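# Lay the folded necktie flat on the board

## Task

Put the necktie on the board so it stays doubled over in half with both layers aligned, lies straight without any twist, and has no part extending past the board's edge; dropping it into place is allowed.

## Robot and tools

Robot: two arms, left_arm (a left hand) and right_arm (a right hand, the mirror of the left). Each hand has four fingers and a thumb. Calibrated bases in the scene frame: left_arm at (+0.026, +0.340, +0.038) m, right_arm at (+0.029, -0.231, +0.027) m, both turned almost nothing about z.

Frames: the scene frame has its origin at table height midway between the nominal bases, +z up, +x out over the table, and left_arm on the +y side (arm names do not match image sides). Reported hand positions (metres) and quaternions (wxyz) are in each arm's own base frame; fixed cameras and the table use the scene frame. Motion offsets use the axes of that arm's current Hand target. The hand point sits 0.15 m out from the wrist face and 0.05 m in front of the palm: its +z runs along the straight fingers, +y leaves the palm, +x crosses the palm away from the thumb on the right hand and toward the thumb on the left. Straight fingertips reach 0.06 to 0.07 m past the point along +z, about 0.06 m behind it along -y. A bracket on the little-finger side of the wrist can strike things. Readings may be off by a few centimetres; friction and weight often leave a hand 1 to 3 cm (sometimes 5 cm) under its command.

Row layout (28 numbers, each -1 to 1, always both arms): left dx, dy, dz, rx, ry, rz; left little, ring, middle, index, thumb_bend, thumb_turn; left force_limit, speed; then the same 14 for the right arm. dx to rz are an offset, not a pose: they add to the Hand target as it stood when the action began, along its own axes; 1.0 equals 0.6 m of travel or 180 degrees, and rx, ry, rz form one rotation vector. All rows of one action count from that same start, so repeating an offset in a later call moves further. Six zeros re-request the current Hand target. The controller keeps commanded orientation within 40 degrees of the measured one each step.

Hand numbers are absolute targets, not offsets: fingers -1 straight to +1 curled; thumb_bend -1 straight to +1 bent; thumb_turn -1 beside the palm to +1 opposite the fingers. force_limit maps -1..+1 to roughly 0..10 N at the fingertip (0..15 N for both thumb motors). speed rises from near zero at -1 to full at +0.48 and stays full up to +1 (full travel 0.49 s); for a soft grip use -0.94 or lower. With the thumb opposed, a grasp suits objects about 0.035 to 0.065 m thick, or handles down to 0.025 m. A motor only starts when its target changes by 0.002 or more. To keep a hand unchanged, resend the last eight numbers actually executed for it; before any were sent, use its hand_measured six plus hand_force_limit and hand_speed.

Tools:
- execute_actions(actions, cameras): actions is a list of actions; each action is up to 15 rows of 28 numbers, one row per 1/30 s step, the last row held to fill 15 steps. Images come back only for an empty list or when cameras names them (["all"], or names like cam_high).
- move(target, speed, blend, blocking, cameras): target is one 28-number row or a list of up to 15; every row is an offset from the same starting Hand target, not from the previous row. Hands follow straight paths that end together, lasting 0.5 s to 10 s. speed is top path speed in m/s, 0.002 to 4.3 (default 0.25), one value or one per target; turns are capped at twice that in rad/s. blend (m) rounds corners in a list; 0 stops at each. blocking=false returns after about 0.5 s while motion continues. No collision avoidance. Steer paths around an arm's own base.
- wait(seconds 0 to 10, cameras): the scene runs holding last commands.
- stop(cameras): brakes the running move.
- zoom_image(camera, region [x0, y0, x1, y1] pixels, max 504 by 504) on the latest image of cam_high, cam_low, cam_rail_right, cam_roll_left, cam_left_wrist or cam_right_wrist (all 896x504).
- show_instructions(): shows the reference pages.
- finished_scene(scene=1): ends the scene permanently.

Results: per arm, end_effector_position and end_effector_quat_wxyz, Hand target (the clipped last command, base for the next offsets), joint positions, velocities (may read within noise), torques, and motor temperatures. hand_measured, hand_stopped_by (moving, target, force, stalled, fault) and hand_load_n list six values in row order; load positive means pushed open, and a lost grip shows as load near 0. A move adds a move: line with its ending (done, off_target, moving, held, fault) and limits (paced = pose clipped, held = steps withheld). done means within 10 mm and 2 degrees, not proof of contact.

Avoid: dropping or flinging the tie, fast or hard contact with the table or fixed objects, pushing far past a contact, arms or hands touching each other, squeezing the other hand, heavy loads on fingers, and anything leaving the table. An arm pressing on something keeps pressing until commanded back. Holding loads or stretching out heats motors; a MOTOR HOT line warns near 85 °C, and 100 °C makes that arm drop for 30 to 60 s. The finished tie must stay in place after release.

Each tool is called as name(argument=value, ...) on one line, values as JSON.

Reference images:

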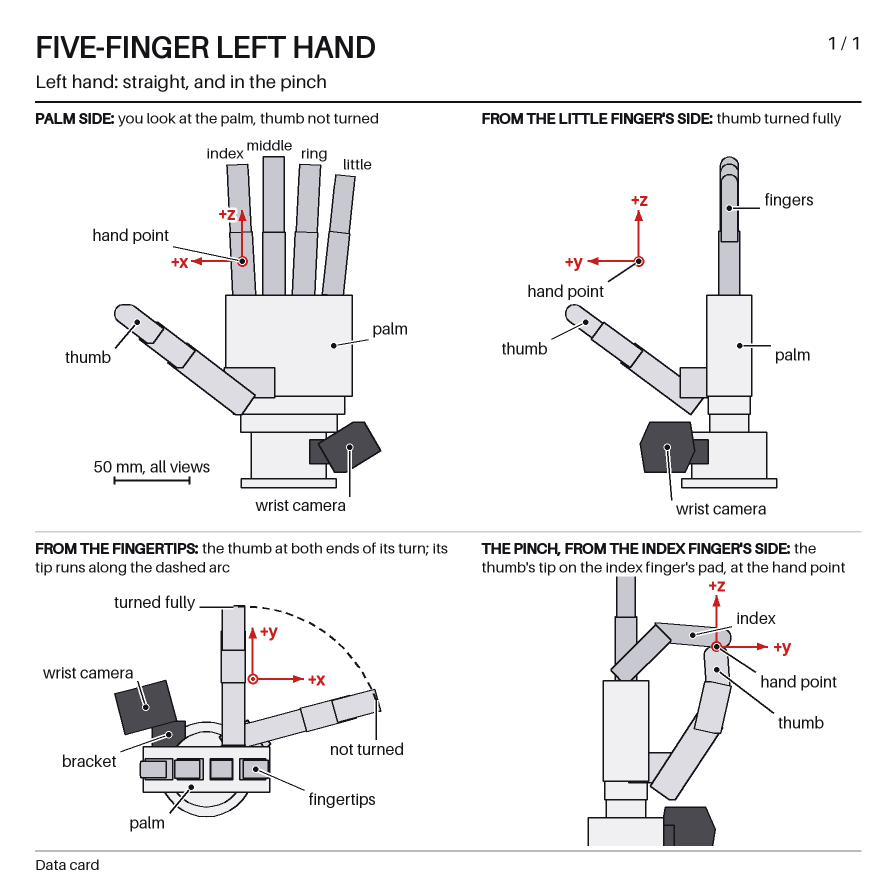

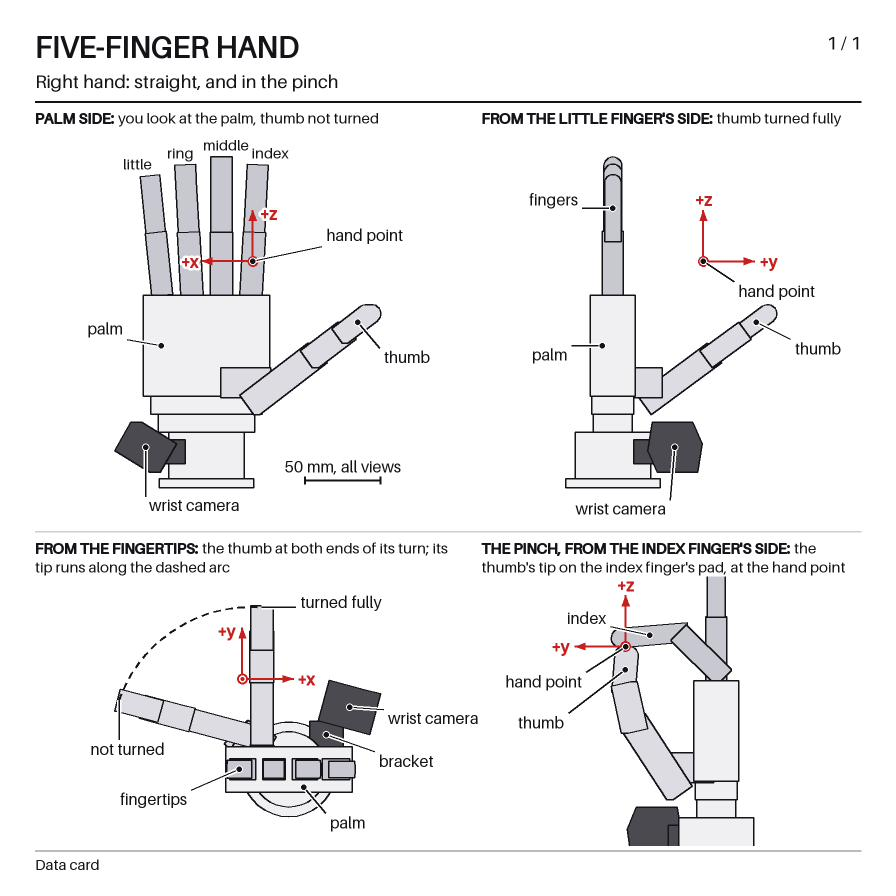

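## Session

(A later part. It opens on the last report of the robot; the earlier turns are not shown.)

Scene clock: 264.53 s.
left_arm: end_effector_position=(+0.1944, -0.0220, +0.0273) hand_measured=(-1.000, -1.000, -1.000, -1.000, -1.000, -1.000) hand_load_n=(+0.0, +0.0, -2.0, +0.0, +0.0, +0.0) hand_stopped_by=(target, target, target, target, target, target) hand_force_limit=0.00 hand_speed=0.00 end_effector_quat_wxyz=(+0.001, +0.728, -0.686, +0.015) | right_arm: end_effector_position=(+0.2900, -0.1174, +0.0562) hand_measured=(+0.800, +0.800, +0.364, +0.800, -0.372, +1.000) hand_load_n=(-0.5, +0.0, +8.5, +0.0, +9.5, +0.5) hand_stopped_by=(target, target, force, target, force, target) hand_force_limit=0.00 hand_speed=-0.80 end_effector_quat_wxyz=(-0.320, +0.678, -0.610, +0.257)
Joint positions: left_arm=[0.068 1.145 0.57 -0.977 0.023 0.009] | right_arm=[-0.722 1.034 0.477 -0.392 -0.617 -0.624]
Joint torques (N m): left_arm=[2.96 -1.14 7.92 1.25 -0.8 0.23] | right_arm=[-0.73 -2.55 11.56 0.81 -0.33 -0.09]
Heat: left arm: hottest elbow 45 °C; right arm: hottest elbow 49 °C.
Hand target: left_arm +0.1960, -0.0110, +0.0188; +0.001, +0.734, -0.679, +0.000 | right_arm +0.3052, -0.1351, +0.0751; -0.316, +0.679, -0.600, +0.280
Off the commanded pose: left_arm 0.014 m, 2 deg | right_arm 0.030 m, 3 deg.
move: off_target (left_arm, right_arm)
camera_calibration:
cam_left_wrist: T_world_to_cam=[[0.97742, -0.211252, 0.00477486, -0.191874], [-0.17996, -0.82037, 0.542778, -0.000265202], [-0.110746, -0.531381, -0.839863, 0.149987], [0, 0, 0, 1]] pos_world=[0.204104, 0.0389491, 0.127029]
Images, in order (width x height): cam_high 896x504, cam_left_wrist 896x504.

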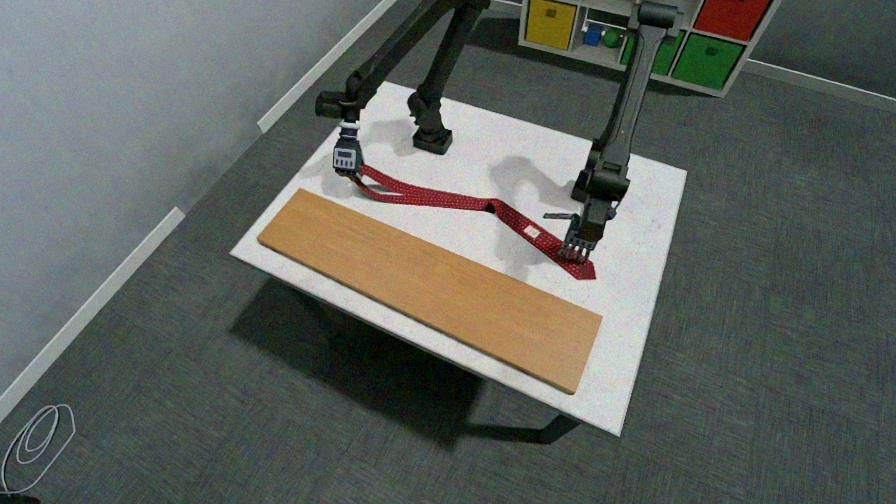

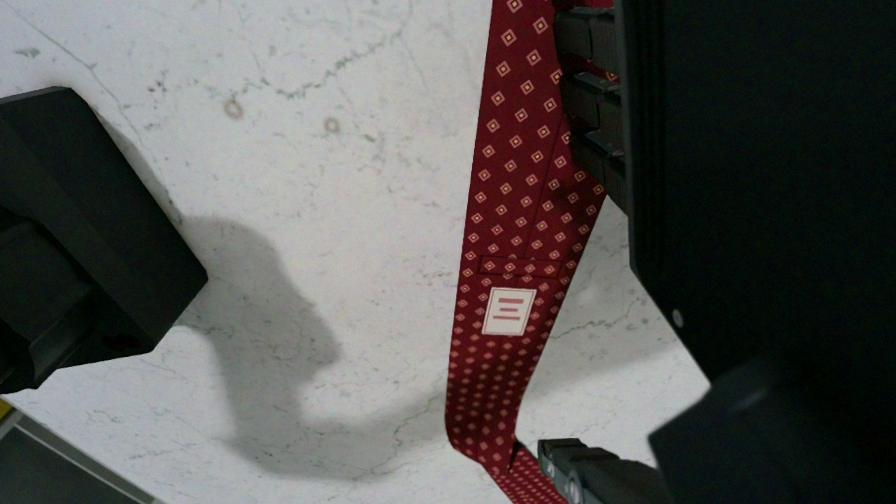

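move(target=[-0.0899,-0.0271,0,0,0,0,-1,-1,-1,-1,-1,-1,0,0,0,0,0,0,0,0,0.8,0.8,0.8,0.8,0.0,1,0,-0.8], speed=0.08, cameras=["cam_left_wrist","cam_high"])

zoom_image(camera="cam_high", region=[320, 140, 640, 310])

Scene clock: 266.67 s.
left_arm: end_effector_position=(+0.2054, +0.0307, +0.0276) hand_measured=(-1.000, -1.000, -1.000, -1.000, -1.000, -1.000) hand_load_n=(+0.0, +0.0, -1.5, +0.0, +0.0, +0.0) hand_stopped_by=(target, target, target, target, target, target) hand_force_limit=0.00 hand_speed=0.00 end_effector_quat_wxyz=(+0.003, +0.728, -0.686, +0.013) | right_arm: end_effector_position=(+0.2900, -0.1174, +0.0562) hand_measured=(+0.800, +0.800, +0.364, +0.800, -0.372, +1.000) hand_load_n=(+0.0, +0.0, +8.5, +0.0, +9.5, +0.5) hand_stopped_by=(target, target, force, target, force, target) hand_force_limit=0.00 hand_speed=-0.80 end_effector_quat_wxyz=(-0.320, +0.678, -0.610, +0.257)
Joint positions: left_arm=[0.262 1.211 0.619 -0.97 0.026 0.202] | right_arm=[-0.722 1.034 0.477 -0.392 -0.617 -0.624]
Joint torques (N m): left_arm=[3.02 -1.79 8.17 1.54 -0.89 0.25] | right_arm=[-0.38 -4.37 11.55 0.95 -0.32 -0.09]
Heat: left arm: hottest elbow 45 °C; right arm: hottest elbow 49 °C.
Hand target: left_arm +0.2081, +0.0440, +0.0187; +0.001, +0.734, -0.679, +0.000 | right_arm +0.3052, -0.1351, +0.0751; -0.316, +0.679, -0.600, +0.280
Off the commanded pose: left_arm 0.016 m, 2 deg | right_arm 0.030 m, 3 deg.
move: off_target (left_arm, right_arm)
camera_calibration:
cam_left_wrist: T_world_to_cam=[[0.977435, -0.211239, 0.000151022, -0.191389], [-0.177327, -0.820131, 0.544004, 0.0442662], [-0.114791, -0.531755, -0.839083, 0.180299], [0, 0, 0, 1]] pos_world=[0.215616, 0.0917501, 0.127233]
Images, in order (width x height): cam_high 896x504, cam_left_wrist 896x504.

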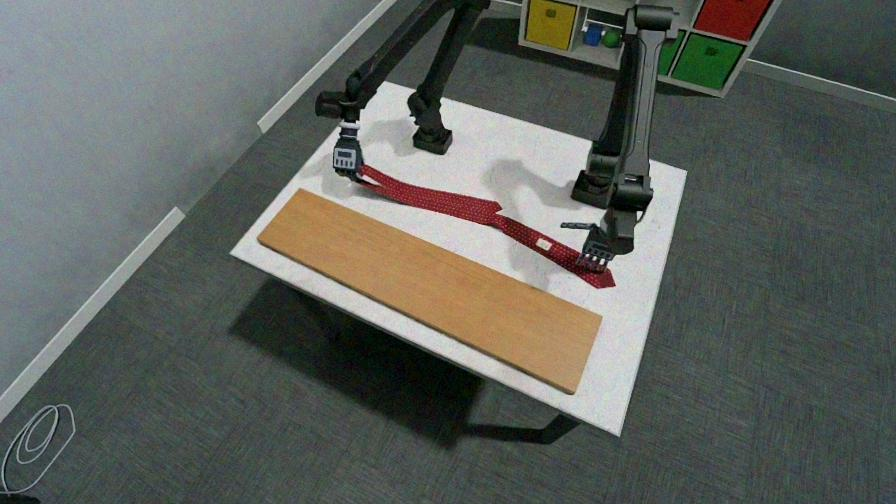

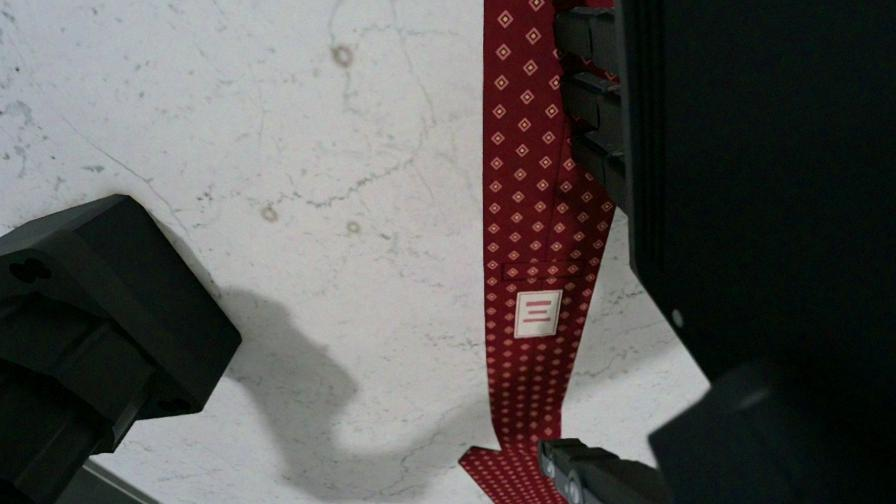

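Scaled by 1.575 from the camera's 896x504 image, which has a finer 1280x720 frame.

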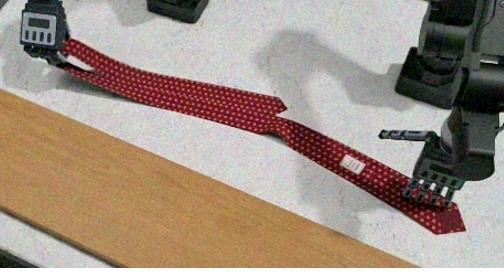

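move(target=[[0,0,-0.1,0,0,0,-1,-1,-1,-1,-1,-1,0,0,0,0,0,0,0,0,0.8,0.8,0.8,0.8,0.0,1,0,-0.8],[0.30,0.07,-0.25,0,0,0,-1,-1,-1,-1,-1,-1,0,0,0,0,0,0,0,0,0.8,0.8,0.8,0.8,0.0,1,0,-0.8]], speed=[0.1,0.25], cameras=["cam_left_wrist","cam_high"])

zoom_image(camera="cam_high", region=[320, 140, 640, 310])

Scene clock: 271.03 s.
left_arm: end_effector_position=(+0.1694, -0.1305, +0.1566) hand_measured=(-1.000, -1.000, -1.000, -1.000, -1.000, -1.000) hand_load_n=(+0.0, +0.0, +0.0, +0.0, -0.5, +0.0) hand_stopped_by=(target, target, target, target, target, target) hand_force_limit=0.00 hand_speed=0.00 end_effector_quat_wxyz=(+0.006, +0.735, -0.677, -0.009) | right_arm: end_effector_position=(+0.2900, -0.1174, +0.0562) hand_measured=(+0.800, +0.800, +0.364, +0.800, -0.372, +1.000) hand_load_n=(+0.0, +0.0, +8.5, +0.0, +9.5, +0.5) hand_stopped_by=(target, target, force, target, force, target) hand_force_limit=0.00 hand_speed=-0.80 end_effector_quat_wxyz=(-0.320, +0.678, -0.610, +0.257)
Joint positions: left_arm=[-0.389 1.001 0.836 -1.427 0.006 -0.471] | right_arm=[-0.722 1.034 0.477 -0.392 -0.617 -0.624]
Joint torques (N m): left_arm=[-0.5 -2.26 12.36 -0.02 -0.1 0.01] | right_arm=[-0.32 -3.96 11.11 1.36 -0.34 -0.09]
Heat: left arm: hottest elbow 45 °C; right arm: hottest elbow 49 °C.
Hand target: left_arm +0.1801, -0.1385, +0.1690; +0.001, +0.734, -0.680, +0.000 | right_arm +0.3052, -0.1351, +0.0751; -0.316, +0.679, -0.600, +0.280
Off the commanded pose: left_arm 0.018 m, 1 deg | right_arm 0.030 m, 3 deg.
move: off_target (left_arm, right_arm)
camera_calibration:
cam_left_wrist: T_world_to_cam=[[0.981171, -0.188721, -0.0410906, -0.181441], [-0.138792, -0.836875, 0.529506, -0.171013], [-0.134317, -0.513832, -0.847311, 0.205567], [0, 0, 0, 1]] pos_world=[0.1819, -0.0717314, 0.257276]
Images, in order (width x height): cam_high 896x504, cam_left_wrist 896x504.

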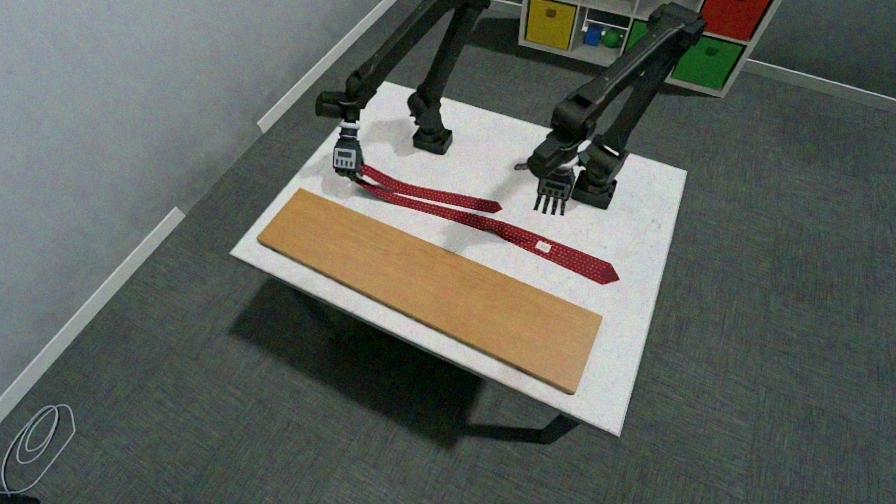

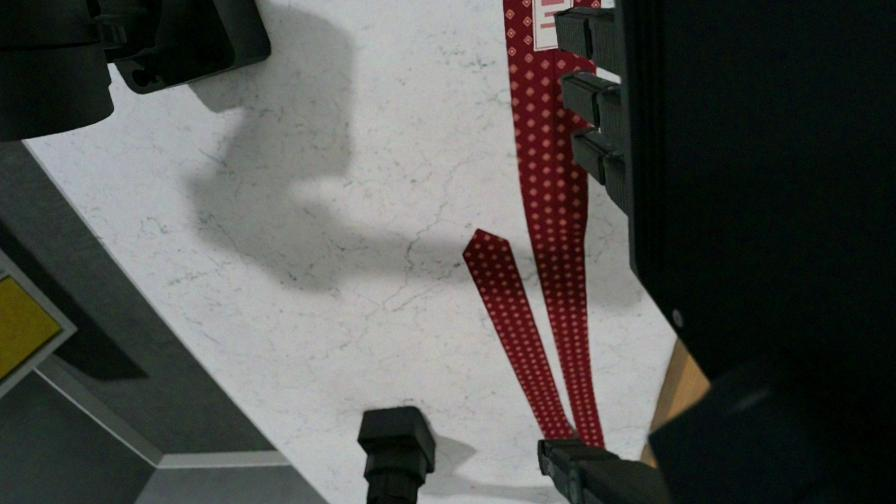

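Scaled by 1.575 from the camera's 896x504 image, which has a finer 1280x720 frame.

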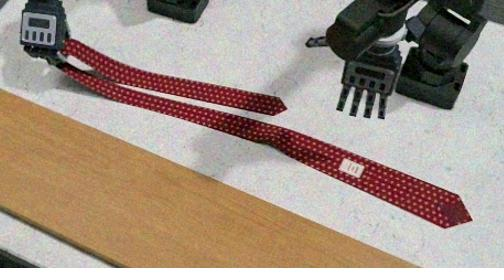

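zoom_image(camera="cam_left_wrist", region=[440, 200, 640, 450])

zoom_image(camera="cam_rail_right", region=[220, 320, 500, 504])

Scaled by 2.016 from the camera's 896x504 image, which has a finer 1280x720 frame.

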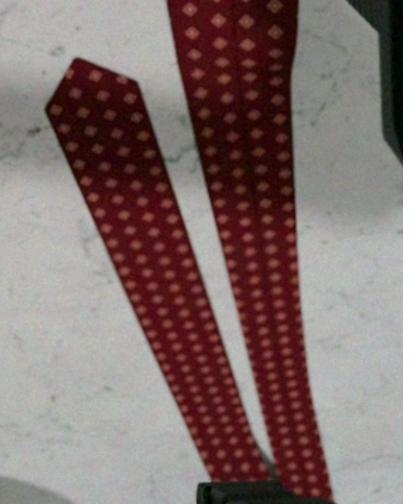

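This scene's latest camera images include none from cam_rail_right. They are from: cam_high, cam_left_wrist. cam_rail_right's image comes with the result of a call that names it in "cameras".

move(target=[[0.2847,0.1342,0,0,0,0,-1,-1,-1,-1,-1,-1,0,0,0,0,0,0,0,0,0.8,0.8,0.8,0.8,0.0,1,0,-0.8],[0.2847,0.1342,0.1817,0,0,0,-1,-1,-1,-1,-1,-1,0,0,0,0,0,0,0,0,0.8,0.8,0.8,0.8,0.0,1,0,-0.8]], speed=[0.2,0.1], cameras=["cam_left_wrist","cam_high"])

zoom_image(camera="cam_high", region=[400, 140, 560, 240])

Scene clock: 276.73 s.
left_arm: end_effector_position=(+0.1160, -0.3121, +0.0666) hand_measured=(-1.000, -1.000, -1.000, -1.000, -1.000, -1.000) hand_load_n=(+0.0, +0.0, +0.0, +0.5, +0.0, +0.0) hand_stopped_by=(target, target, target, target, target, target) hand_force_limit=0.00 hand_speed=0.00 end_effector_quat_wxyz=(+0.004, +0.735, -0.678, +0.005) | right_arm: end_effector_position=(+0.2900, -0.1174, +0.0562) hand_measured=(+0.800, +0.800, +0.364, +0.800, -0.372, +1.000) hand_load_n=(+0.0, +0.0, +8.5, +0.0, +9.5, +0.5) hand_stopped_by=(target, target, force, target, force, target) hand_force_limit=0.00 hand_speed=-0.80 end_effector_quat_wxyz=(-0.320, +0.678, -0.610, +0.257)
Joint positions: left_arm=[-1.006 1.301 0.812 -1.072 0.005 -1.088] | right_arm=[-0.722 1.034 0.477 -0.392 -0.617 -0.624]
Joint torques (N m): left_arm=[-0.44 -5.42 8.1 0.79 -0.08 -0.01] | right_arm=[-0.67 -3.66 11.66 0.9 -0.29 -0.1]
Heat: left arm: hottest elbow 46 °C; right arm: hottest elbow 49 °C.
Hand target: left_arm +0.1128, -0.3151, +0.0603; +0.001, +0.734, -0.679, +0.000 | right_arm +0.3052, -0.1351, +0.0751; -0.316, +0.679, -0.600, +0.280
Off the commanded pose: left_arm 0.008 m, 1 deg | right_arm 0.030 m, 3 deg.
move: off_target (right_arm)
camera_calibration:
cam_left_wrist: T_world_to_cam=[[0.981703, -0.189783, -0.015566, -0.169143], [-0.151803, -0.829343, 0.537723, -0.27941], [-0.11496, -0.525521, -0.842978, 0.0227029], [0, 0, 0, 1]] pos_world=[0.126243, -0.251896, 0.16675]
Images, in order (width x height): cam_high 896x504, cam_left_wrist 896x504.

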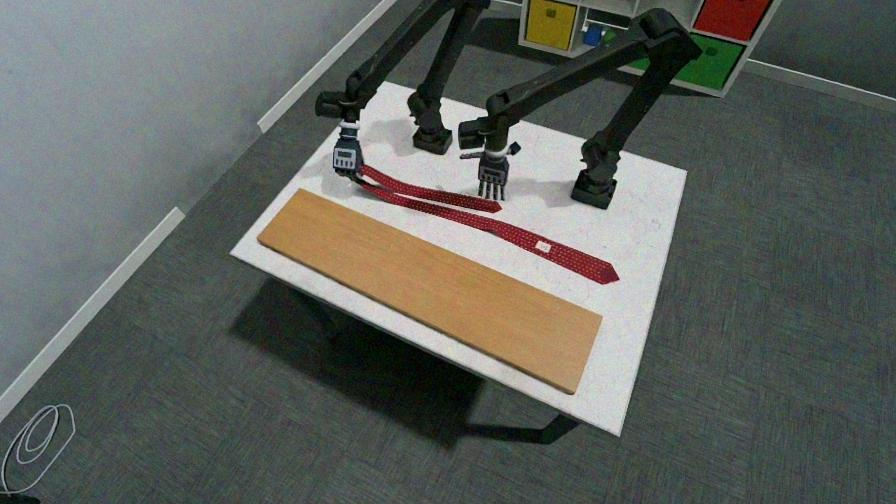

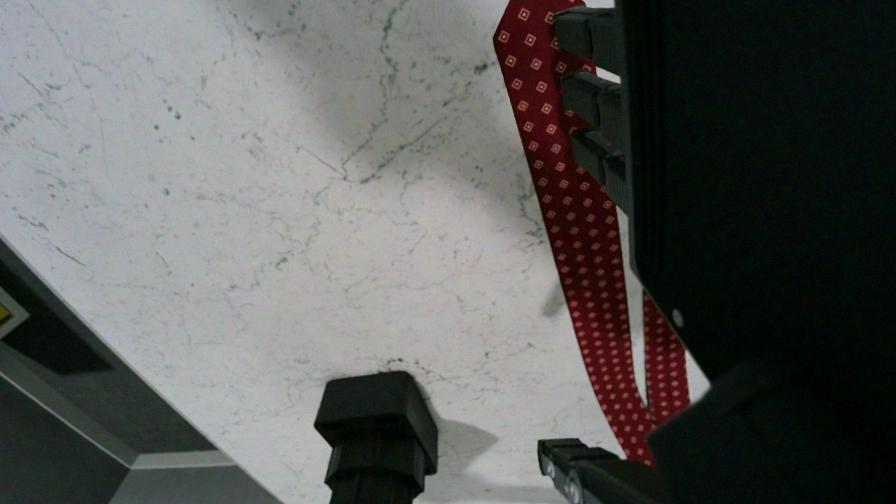

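Scaled by 3.150 from the camera's 896x504 image, which has a finer 1280x720 frame.

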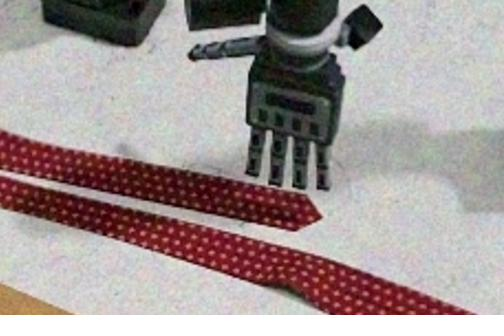

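move(target=[0,0,0.066,0,0,0,-1,-1,-1,-1,-1,-1,0,0,0,0,0,0,0,0,0.8,0.8,0.8,0.8,0.0,1,0,-0.8], speed=0.04, cameras=["cam_left_wrist","cam_high"])

zoom_image(camera="cam_high", region=[400, 140, 560, 240])

Scene clock: 278.60 s.
left_arm: end_effector_position=(+0.1168, -0.3134, +0.0294) hand_measured=(-1.000, -1.000, -1.000, -1.000, -1.000, -1.000) hand_load_n=(+0.0, +0.0, -0.5, +0.0, +0.0, +0.0) hand_stopped_by=(target, target, target, target, target, target) hand_force_limit=0.00 hand_speed=0.00 end_effector_quat_wxyz=(+0.004, +0.735, -0.678, +0.006) | right_arm: end_effector_position=(+0.2900, -0.1174, +0.0562) hand_measured=(+0.800, +0.800, +0.364, +0.800, -0.372, +1.000) hand_load_n=(+0.0, +0.0, +8.5, +0.0, +9.5, +1.0) hand_stopped_by=(target, target, force, target, force, target) hand_force_limit=0.00 hand_speed=-0.80 end_effector_quat_wxyz=(-0.320, +0.678, -0.610, +0.257)
Joint positions: left_arm=[-1.006 1.364 0.757 -0.95 0.005 -1.088] | right_arm=[-0.722 1.034 0.477 -0.392 -0.617 -0.624]
Joint torques (N m): left_arm=[-0.38 -5.48 7.32 1.1 -0.08 0.01] | right_arm=[0.44 -3.25 11.38 0.9 -0.34 -0.07]
Heat: left arm: hottest elbow 46 °C; right arm: hottest elbow 50 °C.
Hand target: left_arm +0.1128, -0.3152, +0.0207; +0.001, +0.734, -0.679, +0.000 | right_arm +0.3052, -0.1351, +0.0751; -0.316, +0.679, -0.600, +0.280
Off the commanded pose: left_arm 0.010 m, 1 deg | right_arm 0.030 m, 3 deg.
move: off_target (right_arm)
camera_calibration:
cam_left_wrist: T_world_to_cam=[[0.981726, -0.189803, -0.0137237, -0.170843], [-0.152567, -0.828131, 0.539372, -0.259881], [-0.113739, -0.527421, -0.841956, -0.00995235], [0, 0, 0, 1]] pos_world=[0.126939, -0.252891, 0.129448]
Images, in order (width x height): cam_high 896x504, cam_left_wrist 896x504.

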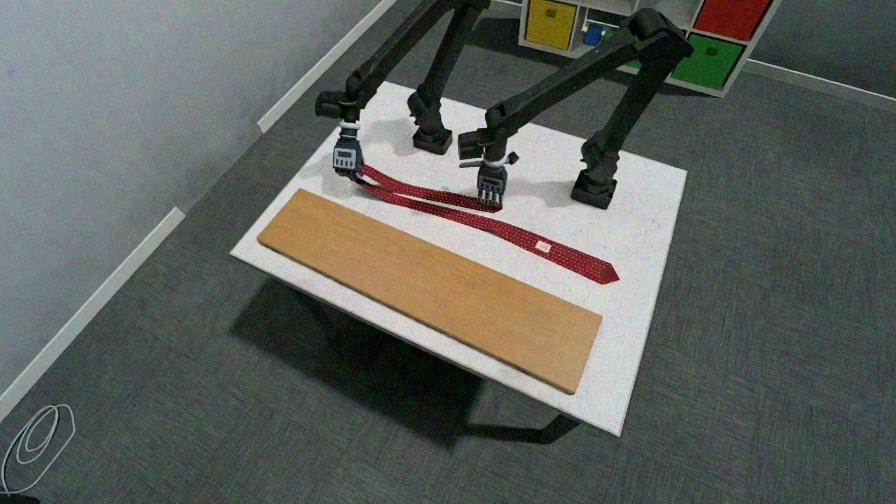

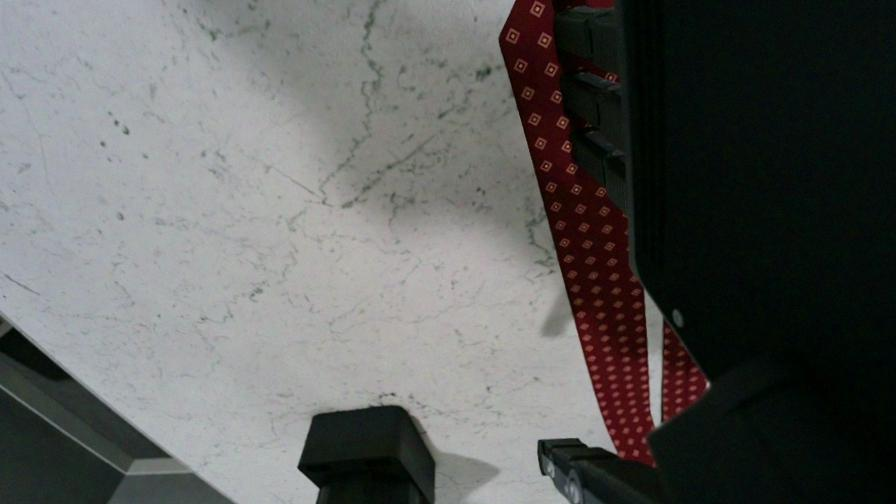

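Scaled by 3.150 from the camera's 896x504 image, which has a finer 1280x720 frame.

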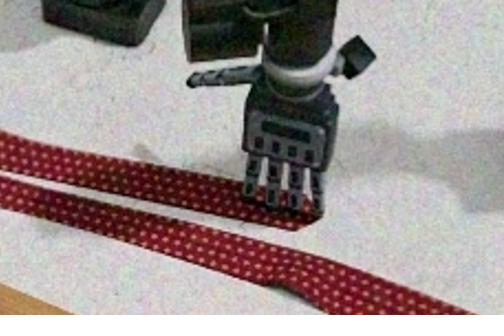

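move(target=[-0.1329,-0.0103,0.008,0,0,0,-1,-1,-1,-1,-1,-1,0,0,0,0,0,0,0,0,0.8,0.8,0.8,0.8,0.0,1,0,-0.8], speed=0.08, cameras=["cam_left_wrist","cam_high"])

zoom_image(camera="cam_high", region=[320, 140, 640, 310])

Scene clock: 280.80 s.
left_arm: end_effector_position=(+0.1175, -0.2547, +0.0276) hand_measured=(-1.000, -1.000, -1.000, -1.000, -1.000, -1.000) hand_load_n=(+0.0, +0.0, -1.0, +0.0, +0.0, +0.0) hand_stopped_by=(target, target, target, target, target, target) hand_force_limit=0.00 hand_speed=0.00 end_effector_quat_wxyz=(+0.009, +0.729, -0.684, +0.024) | right_arm: end_effector_position=(+0.2900, -0.1174, +0.0562) hand_measured=(+0.800, +0.800, +0.364, +0.800, -0.372, +1.000) hand_load_n=(+0.0, +0.0, +8.5, +0.5, +9.5, +0.5) hand_stopped_by=(target, target, force, target, force, target) hand_force_limit=0.00 hand_speed=-0.80 end_effector_quat_wxyz=(-0.320, +0.678, -0.610, +0.257)
Joint positions: left_arm=[-0.888 1.21 0.616 -0.928 0.011 -0.953] | right_arm=[-0.722 1.034 0.477 -0.392 -0.617 -0.624]
Joint torques (N m): left_arm=[2.55 -4.66 5.52 -0.05 -0.28 0.25] | right_arm=[-0.79 -3.43 11.34 1.06 -0.3 -0.11]
Heat: left arm: hottest elbow 46 °C; right arm: hottest elbow 50 °C.
Hand target: left_arm +0.1128, -0.2351, +0.0157; +0.001, +0.734, -0.679, +0.000 | right_arm +0.3052, -0.1351, +0.0751; -0.316, +0.679, -0.600, +0.280
Off the commanded pose: left_arm 0.023 m, 3 deg | right_arm 0.030 m, 3 deg.
move: off_target (left_arm, right_arm)
camera_calibration:
cam_left_wrist: T_world_to_cam=[[0.978387, -0.206436, 0.0120055, -0.164862], [-0.177438, -0.808307, 0.561387, -0.202798], [-0.106186, -0.551384, -0.827466, 0.0120735], [0, 0, 0, 1]] pos_world=[0.126597, -0.191299, 0.125818]
Images, in order (width x height): cam_high 896x504, cam_left_wrist 896x504.

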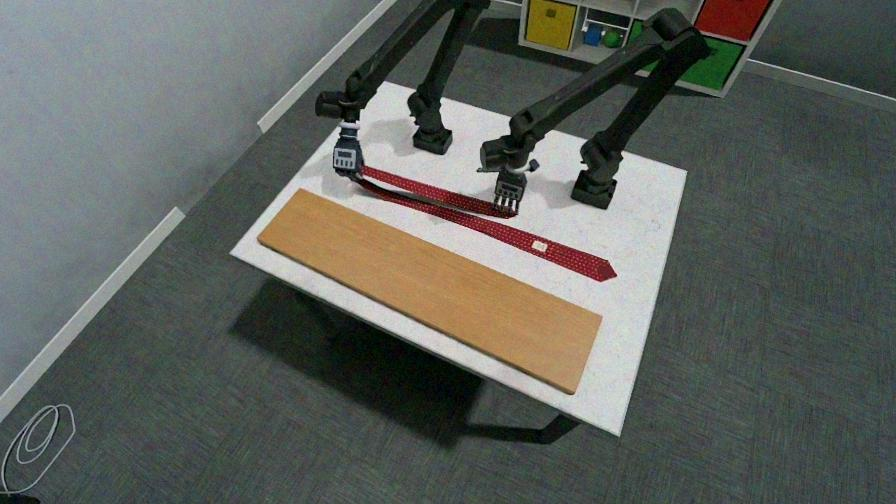

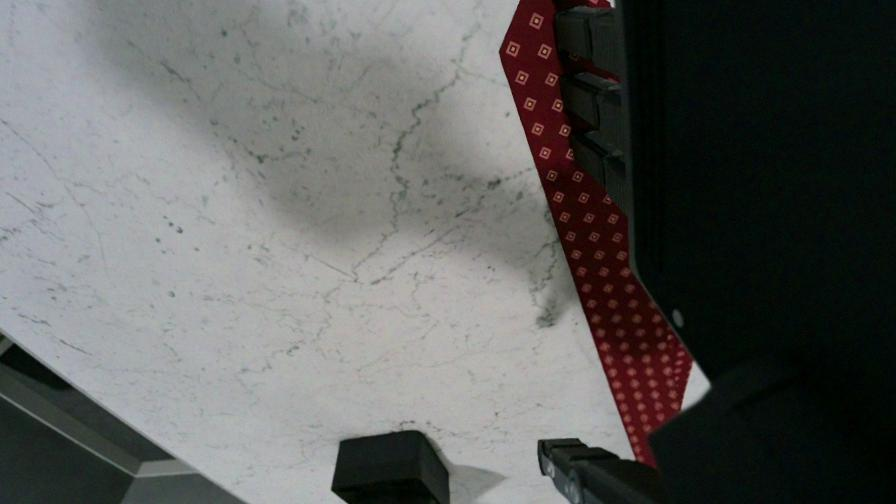

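Scaled by 1.575 from the camera's 896x504 image, which has a finer 1280x720 frame.

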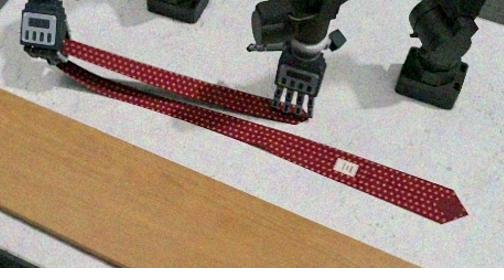

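move(target=[-0.1,-0.01,0.003,0,0,0,-1,-1,-1,-1,-1,-1,0,0,0,0,0,0,0,0,0.8,0.8,0.8,0.8,0.0,1,0,-0.8], speed=0.08, cameras=["cam_left_wrist","cam_high","cam_rail_right","cam_low"])

zoom_image(camera="cam_high", region=[320, 140, 640, 310])

Scene clock: 282.90 s.
left_arm: end_effector_position=(+0.1260, -0.1975, +0.0269) hand_measured=(-1.000, -1.000, -1.000, -1.000, -1.000, -1.000) hand_load_n=(+0.0, +0.0, +0.0, +0.0, +0.0, +0.0) hand_stopped_by=(target, target, target, target, target, target) hand_force_limit=0.00 hand_speed=0.00 end_effector_quat_wxyz=(+0.007, +0.729, -0.684, +0.034) | right_arm: end_effector_position=(+0.2900, -0.1174, +0.0562) hand_measured=(+0.800, +0.800, +0.364, +0.800, -0.372, +1.000) hand_load_n=(+0.0, +0.0, +8.5, +0.5, +9.5, +1.0) hand_stopped_by=(target, target, force, target, force, target) hand_force_limit=0.00 hand_speed=-0.80 end_effector_quat_wxyz=(-0.320, +0.678, -0.610, +0.257)
Joint positions: left_arm=[-0.708 1.08 0.524 -0.946 0.018 -0.772] | right_arm=[-0.722 1.034 0.477 -0.392 -0.617 -0.624]
Joint torques (N m): left_arm=[2.55 -2.9 5.45 -0.65 -0.53 0.24] | right_arm=[-0.62 -3.49 11.12 0.99 -0.33 -0.06]
Heat: left arm: hottest elbow 45 °C; right arm: hottest elbow 50 °C.
Hand target: left_arm +0.1143, -0.1749, +0.0139; +0.001, +0.734, -0.679, +0.000 | right_arm +0.3052, -0.1351, +0.0751; -0.316, +0.679, -0.600, +0.280
Off the commanded pose: left_arm 0.029 m, 4 deg | right_arm 0.030 m, 3 deg.
move: off_target (left_arm, right_arm)
camera_calibration:
cam_left_wrist: T_world_to_cam=[[0.977826, -0.207074, 0.0312457, -0.161998], [-0.187795, -0.801021, 0.568417, -0.152114], [-0.0926758, -0.561681, -0.822147, 0.0401014], [0, 0, 0, 1]] pos_world=[0.133556, -0.132868, 0.124495]
Images, in order (width x height): cam_high 896x504, cam_low 896x504, cam_rail_right 896x504, cam_left_wrist 896x504.

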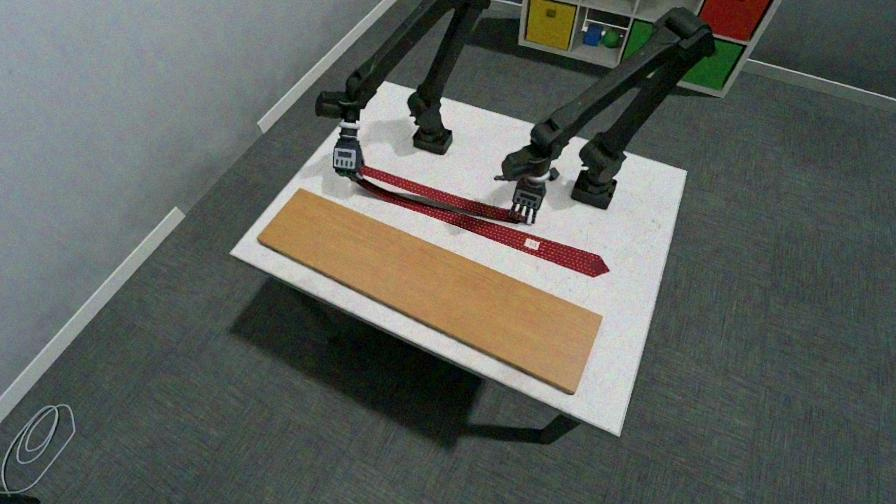

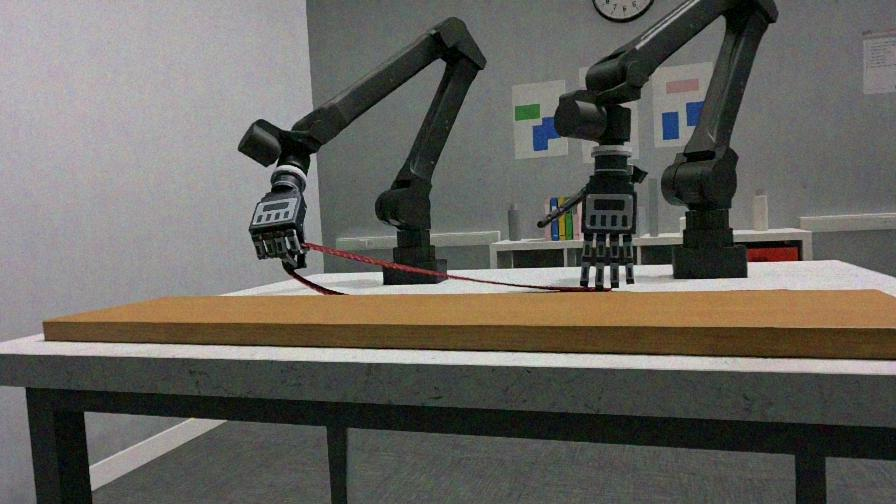

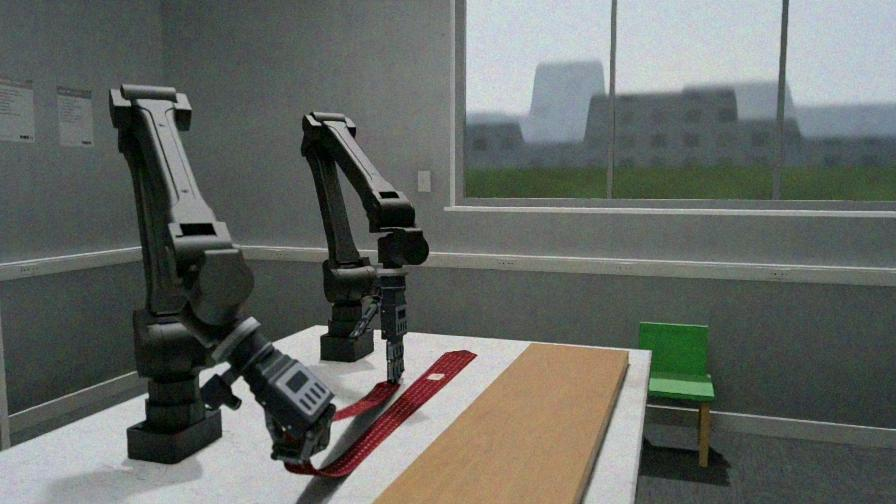

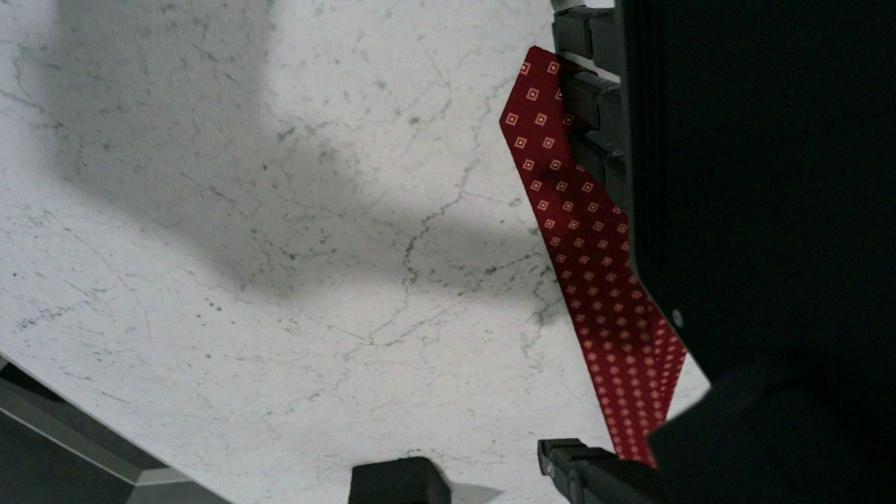

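Scaled by 1.575 from the camera's 896x504 image, which has a finer 1280x720 frame.

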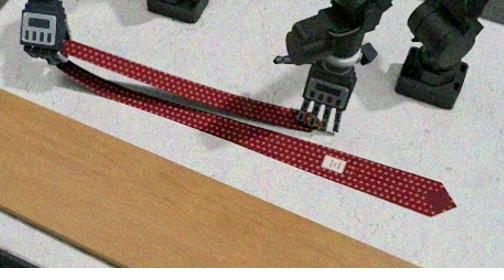

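move(target=[[0,0,-0.067,0,0,0,-1,-1,-1,-1,-1,-1,0,0,0,0,0,0,0,0,0.8,0.8,0.8,0.8,0.0,1,0,-0.8],[0.1643,-0.0057,-0.067,0,0,0,-1,-1,-1,-1,-1,-1,0,0,0,0,0,0,0,0,0.8,0.8,0.8,0.8,0.0,1,0,-0.8],[0.1643,-0.0057,0.003,0,0,0,-1,-1,-1,-1,-1,-1,0,0,0,0,0,0,0,0,0.8,0.8,0.8,0.8,0.0,1,0,-0.8]], speed=[0.1,0.1,0.05], cameras=["cam_left_wrist","cam_high"])

zoom_image(camera="cam_high", region=[420, 150, 580, 250])

Scene clock: 289.23 s.
left_arm: end_effector_position=(+0.1301, -0.2724, +0.0282) hand_measured=(-1.000, -1.000, -1.000, -1.000, -1.000, -1.000) hand_load_n=(+0.0, +0.0, -2.0, +0.0, +0.0, +0.0) hand_stopped_by=(target, target, target, target, target, target) hand_force_limit=0.00 hand_speed=0.00 end_effector_quat_wxyz=(+0.004, +0.735, -0.678, +0.010) | right_arm: end_effector_position=(+0.2901, -0.1176, +0.0563) hand_measured=(+0.800, +0.800, +0.364, +0.800, -0.372, +1.000) hand_load_n=(+0.0, +0.0, +8.5, +0.0, +9.5, +0.5) hand_stopped_by=(target, target, force, target, force, target) hand_force_limit=0.00 hand_speed=-0.80 end_effector_quat_wxyz=(-0.320, +0.678, -0.610, +0.258)
Joint positions: left_arm=[-0.897 1.29 0.686 -0.946 0.004 -0.978] | right_arm=[-0.722 1.034 0.477 -0.392 -0.617 -0.624]
Joint torques (N m): left_arm=[-0.38 -3.37 6.52 1.95 -0.07 0.01] | right_arm=[-1.26 -2.78 11.25 1.01 -0.29 -0.08]
Heat: left arm: hottest elbow 45 °C; right arm: hottest elbow 50 °C.
Hand target: left_arm +0.1253, -0.2731, +0.0123; +0.001, +0.734, -0.679, +0.001 | right_arm +0.3052, -0.1352, +0.0751; -0.316, +0.679, -0.600, +0.280
Off the commanded pose: left_arm 0.017 m, 1 deg | right_arm 0.030 m, 3 deg.
move: off_target (left_arm, right_arm)
camera_calibration:
cam_left_wrist: T_world_to_cam=[[0.981794, -0.189828, -0.0068166, -0.176256], [-0.155862, -0.825595, 0.54231, -0.222288], [-0.108573, -0.531374, -0.840151, 0.0103477], [0, 0, 0, 1]] pos_world=[0.139524, -0.211479, 0.128041]
Images, in order (width x height): cam_high 896x504, cam_left_wrist 896x504.

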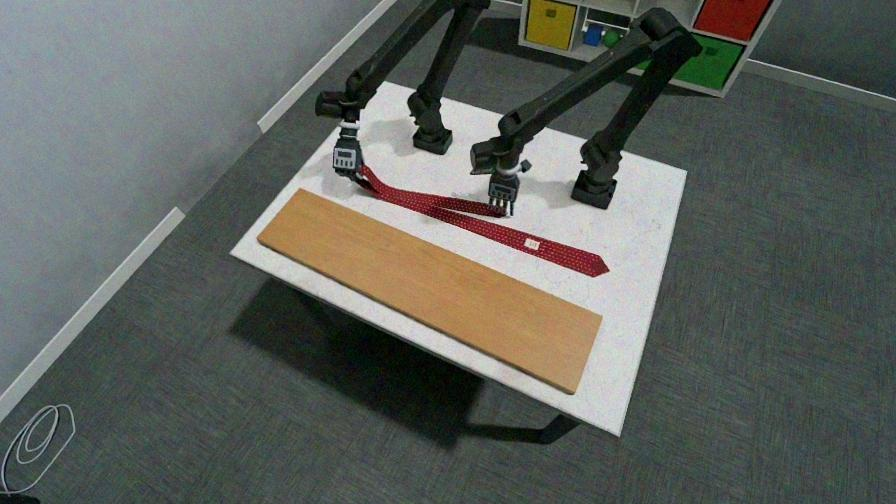

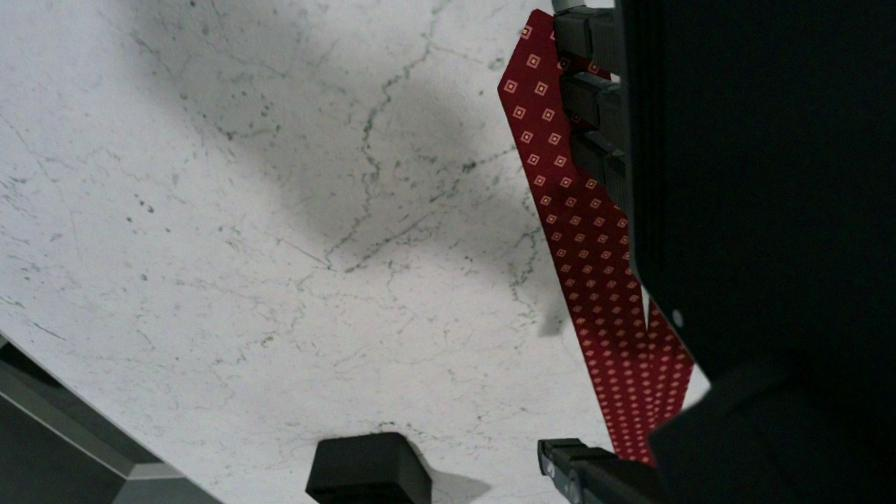

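Scaled by 3.150 from the camera's 896x504 image, which has a finer 1280x720 frame.

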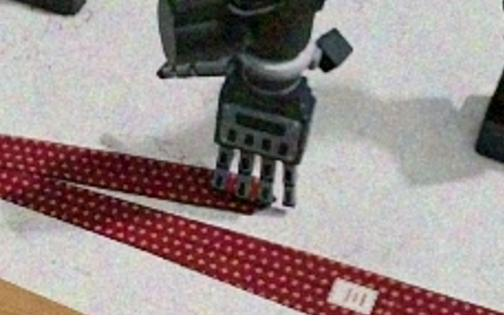

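move(target=[[-0.1329,-0.02,0.003,0,0,0,-1,-1,-1,-1,-1,-1,0,0,0,0,0,0,0,0,0.8,0.8,0.8,0.8,0.0,1,0,-0.8]], speed=[0.06], cameras=["cam_left_wrist","cam_high"])

zoom_image(camera="cam_high", region=[420, 150, 580, 250])

Scene clock: 292.07 s.
left_arm: end_effector_position=(+0.1415, -0.2165, +0.0264) hand_measured=(-1.000, -1.000, -1.000, -1.000, -1.000, -1.000) hand_load_n=(+0.5, +0.0, -1.5, +0.0, +0.0, +0.0) hand_stopped_by=(target, target, target, target, target, target) hand_force_limit=0.00 hand_speed=0.00 end_effector_quat_wxyz=(+0.008, +0.727, -0.685, +0.035) | right_arm: end_effector_position=(+0.2901, -0.1176, +0.0563) hand_measured=(+0.800, +0.800, +0.364, +0.800, -0.372, +1.000) hand_load_n=(+0.0, +0.0, +8.5, +0.5, +9.5, +0.5) hand_stopped_by=(target, target, force, target, force, target) hand_force_limit=0.00 hand_speed=-0.80 end_effector_quat_wxyz=(-0.320, +0.678, -0.610, +0.258)
Joint positions: left_arm=[-0.724 1.161 0.576 -0.917 0.019 -0.784] | right_arm=[-0.722 1.034 0.477 -0.392 -0.617 -0.624]
Joint torques (N m): left_arm=[2.84 -3.49 5.07 -0.27 -0.56 0.25] | right_arm=[-0.09 -3.31 11.3 1.16 -0.27 -0.15]
Heat: left arm: hottest elbow 45 °C; right arm: hottest elbow 50 °C.
Hand target: left_arm +0.1312, -0.1925, +0.0103; +0.001, +0.734, -0.679, +0.000 | right_arm +0.3052, -0.1352, +0.0751; -0.316, +0.679, -0.600, +0.280
Off the commanded pose: left_arm 0.031 m, 4 deg | right_arm 0.030 m, 3 deg.
move: off_target (left_arm, right_arm)
camera_calibration:
cam_left_wrist: T_world_to_cam=[[0.977021, -0.210773, 0.0316824, -0.181813], [-0.190884, -0.799143, 0.57003, -0.163253], [-0.0948284, -0.562979, -0.821013, 0.0304191], [0, 0, 0, 1]] pos_world=[0.149358, -0.151659, 0.123794]
Images, in order (width x height): cam_high 896x504, cam_left_wrist 896x504.

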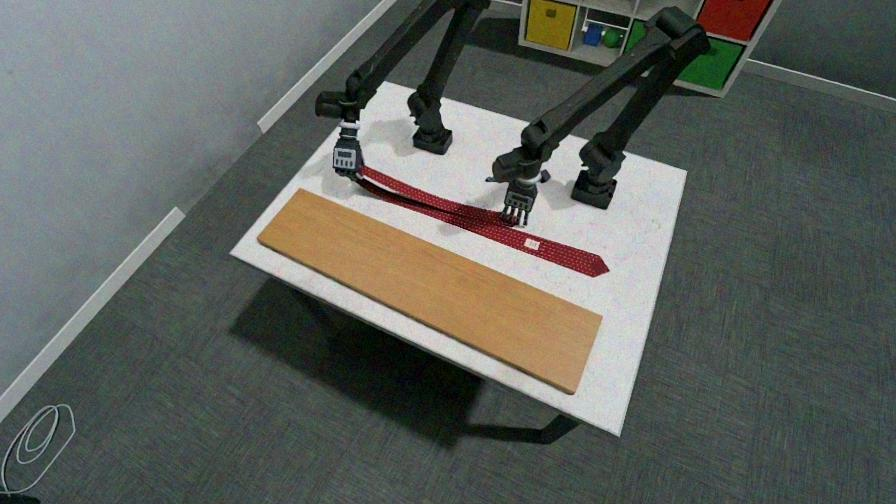

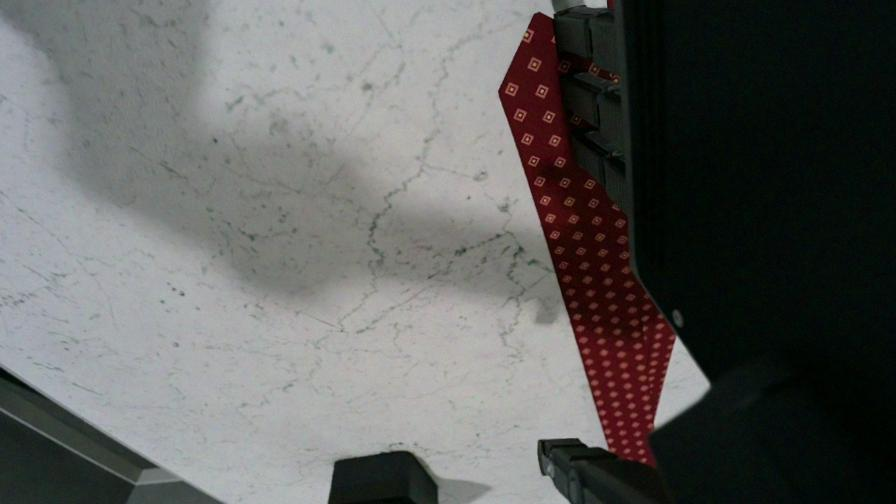

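Scaled by 3.150 from the camera's 896x504 image, which has a finer 1280x720 frame.

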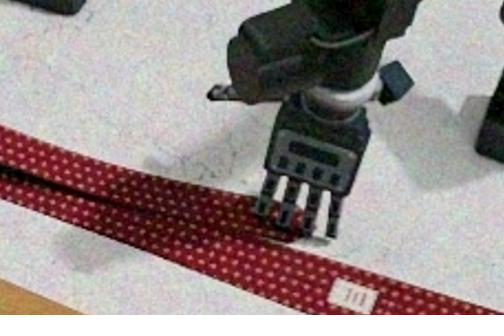

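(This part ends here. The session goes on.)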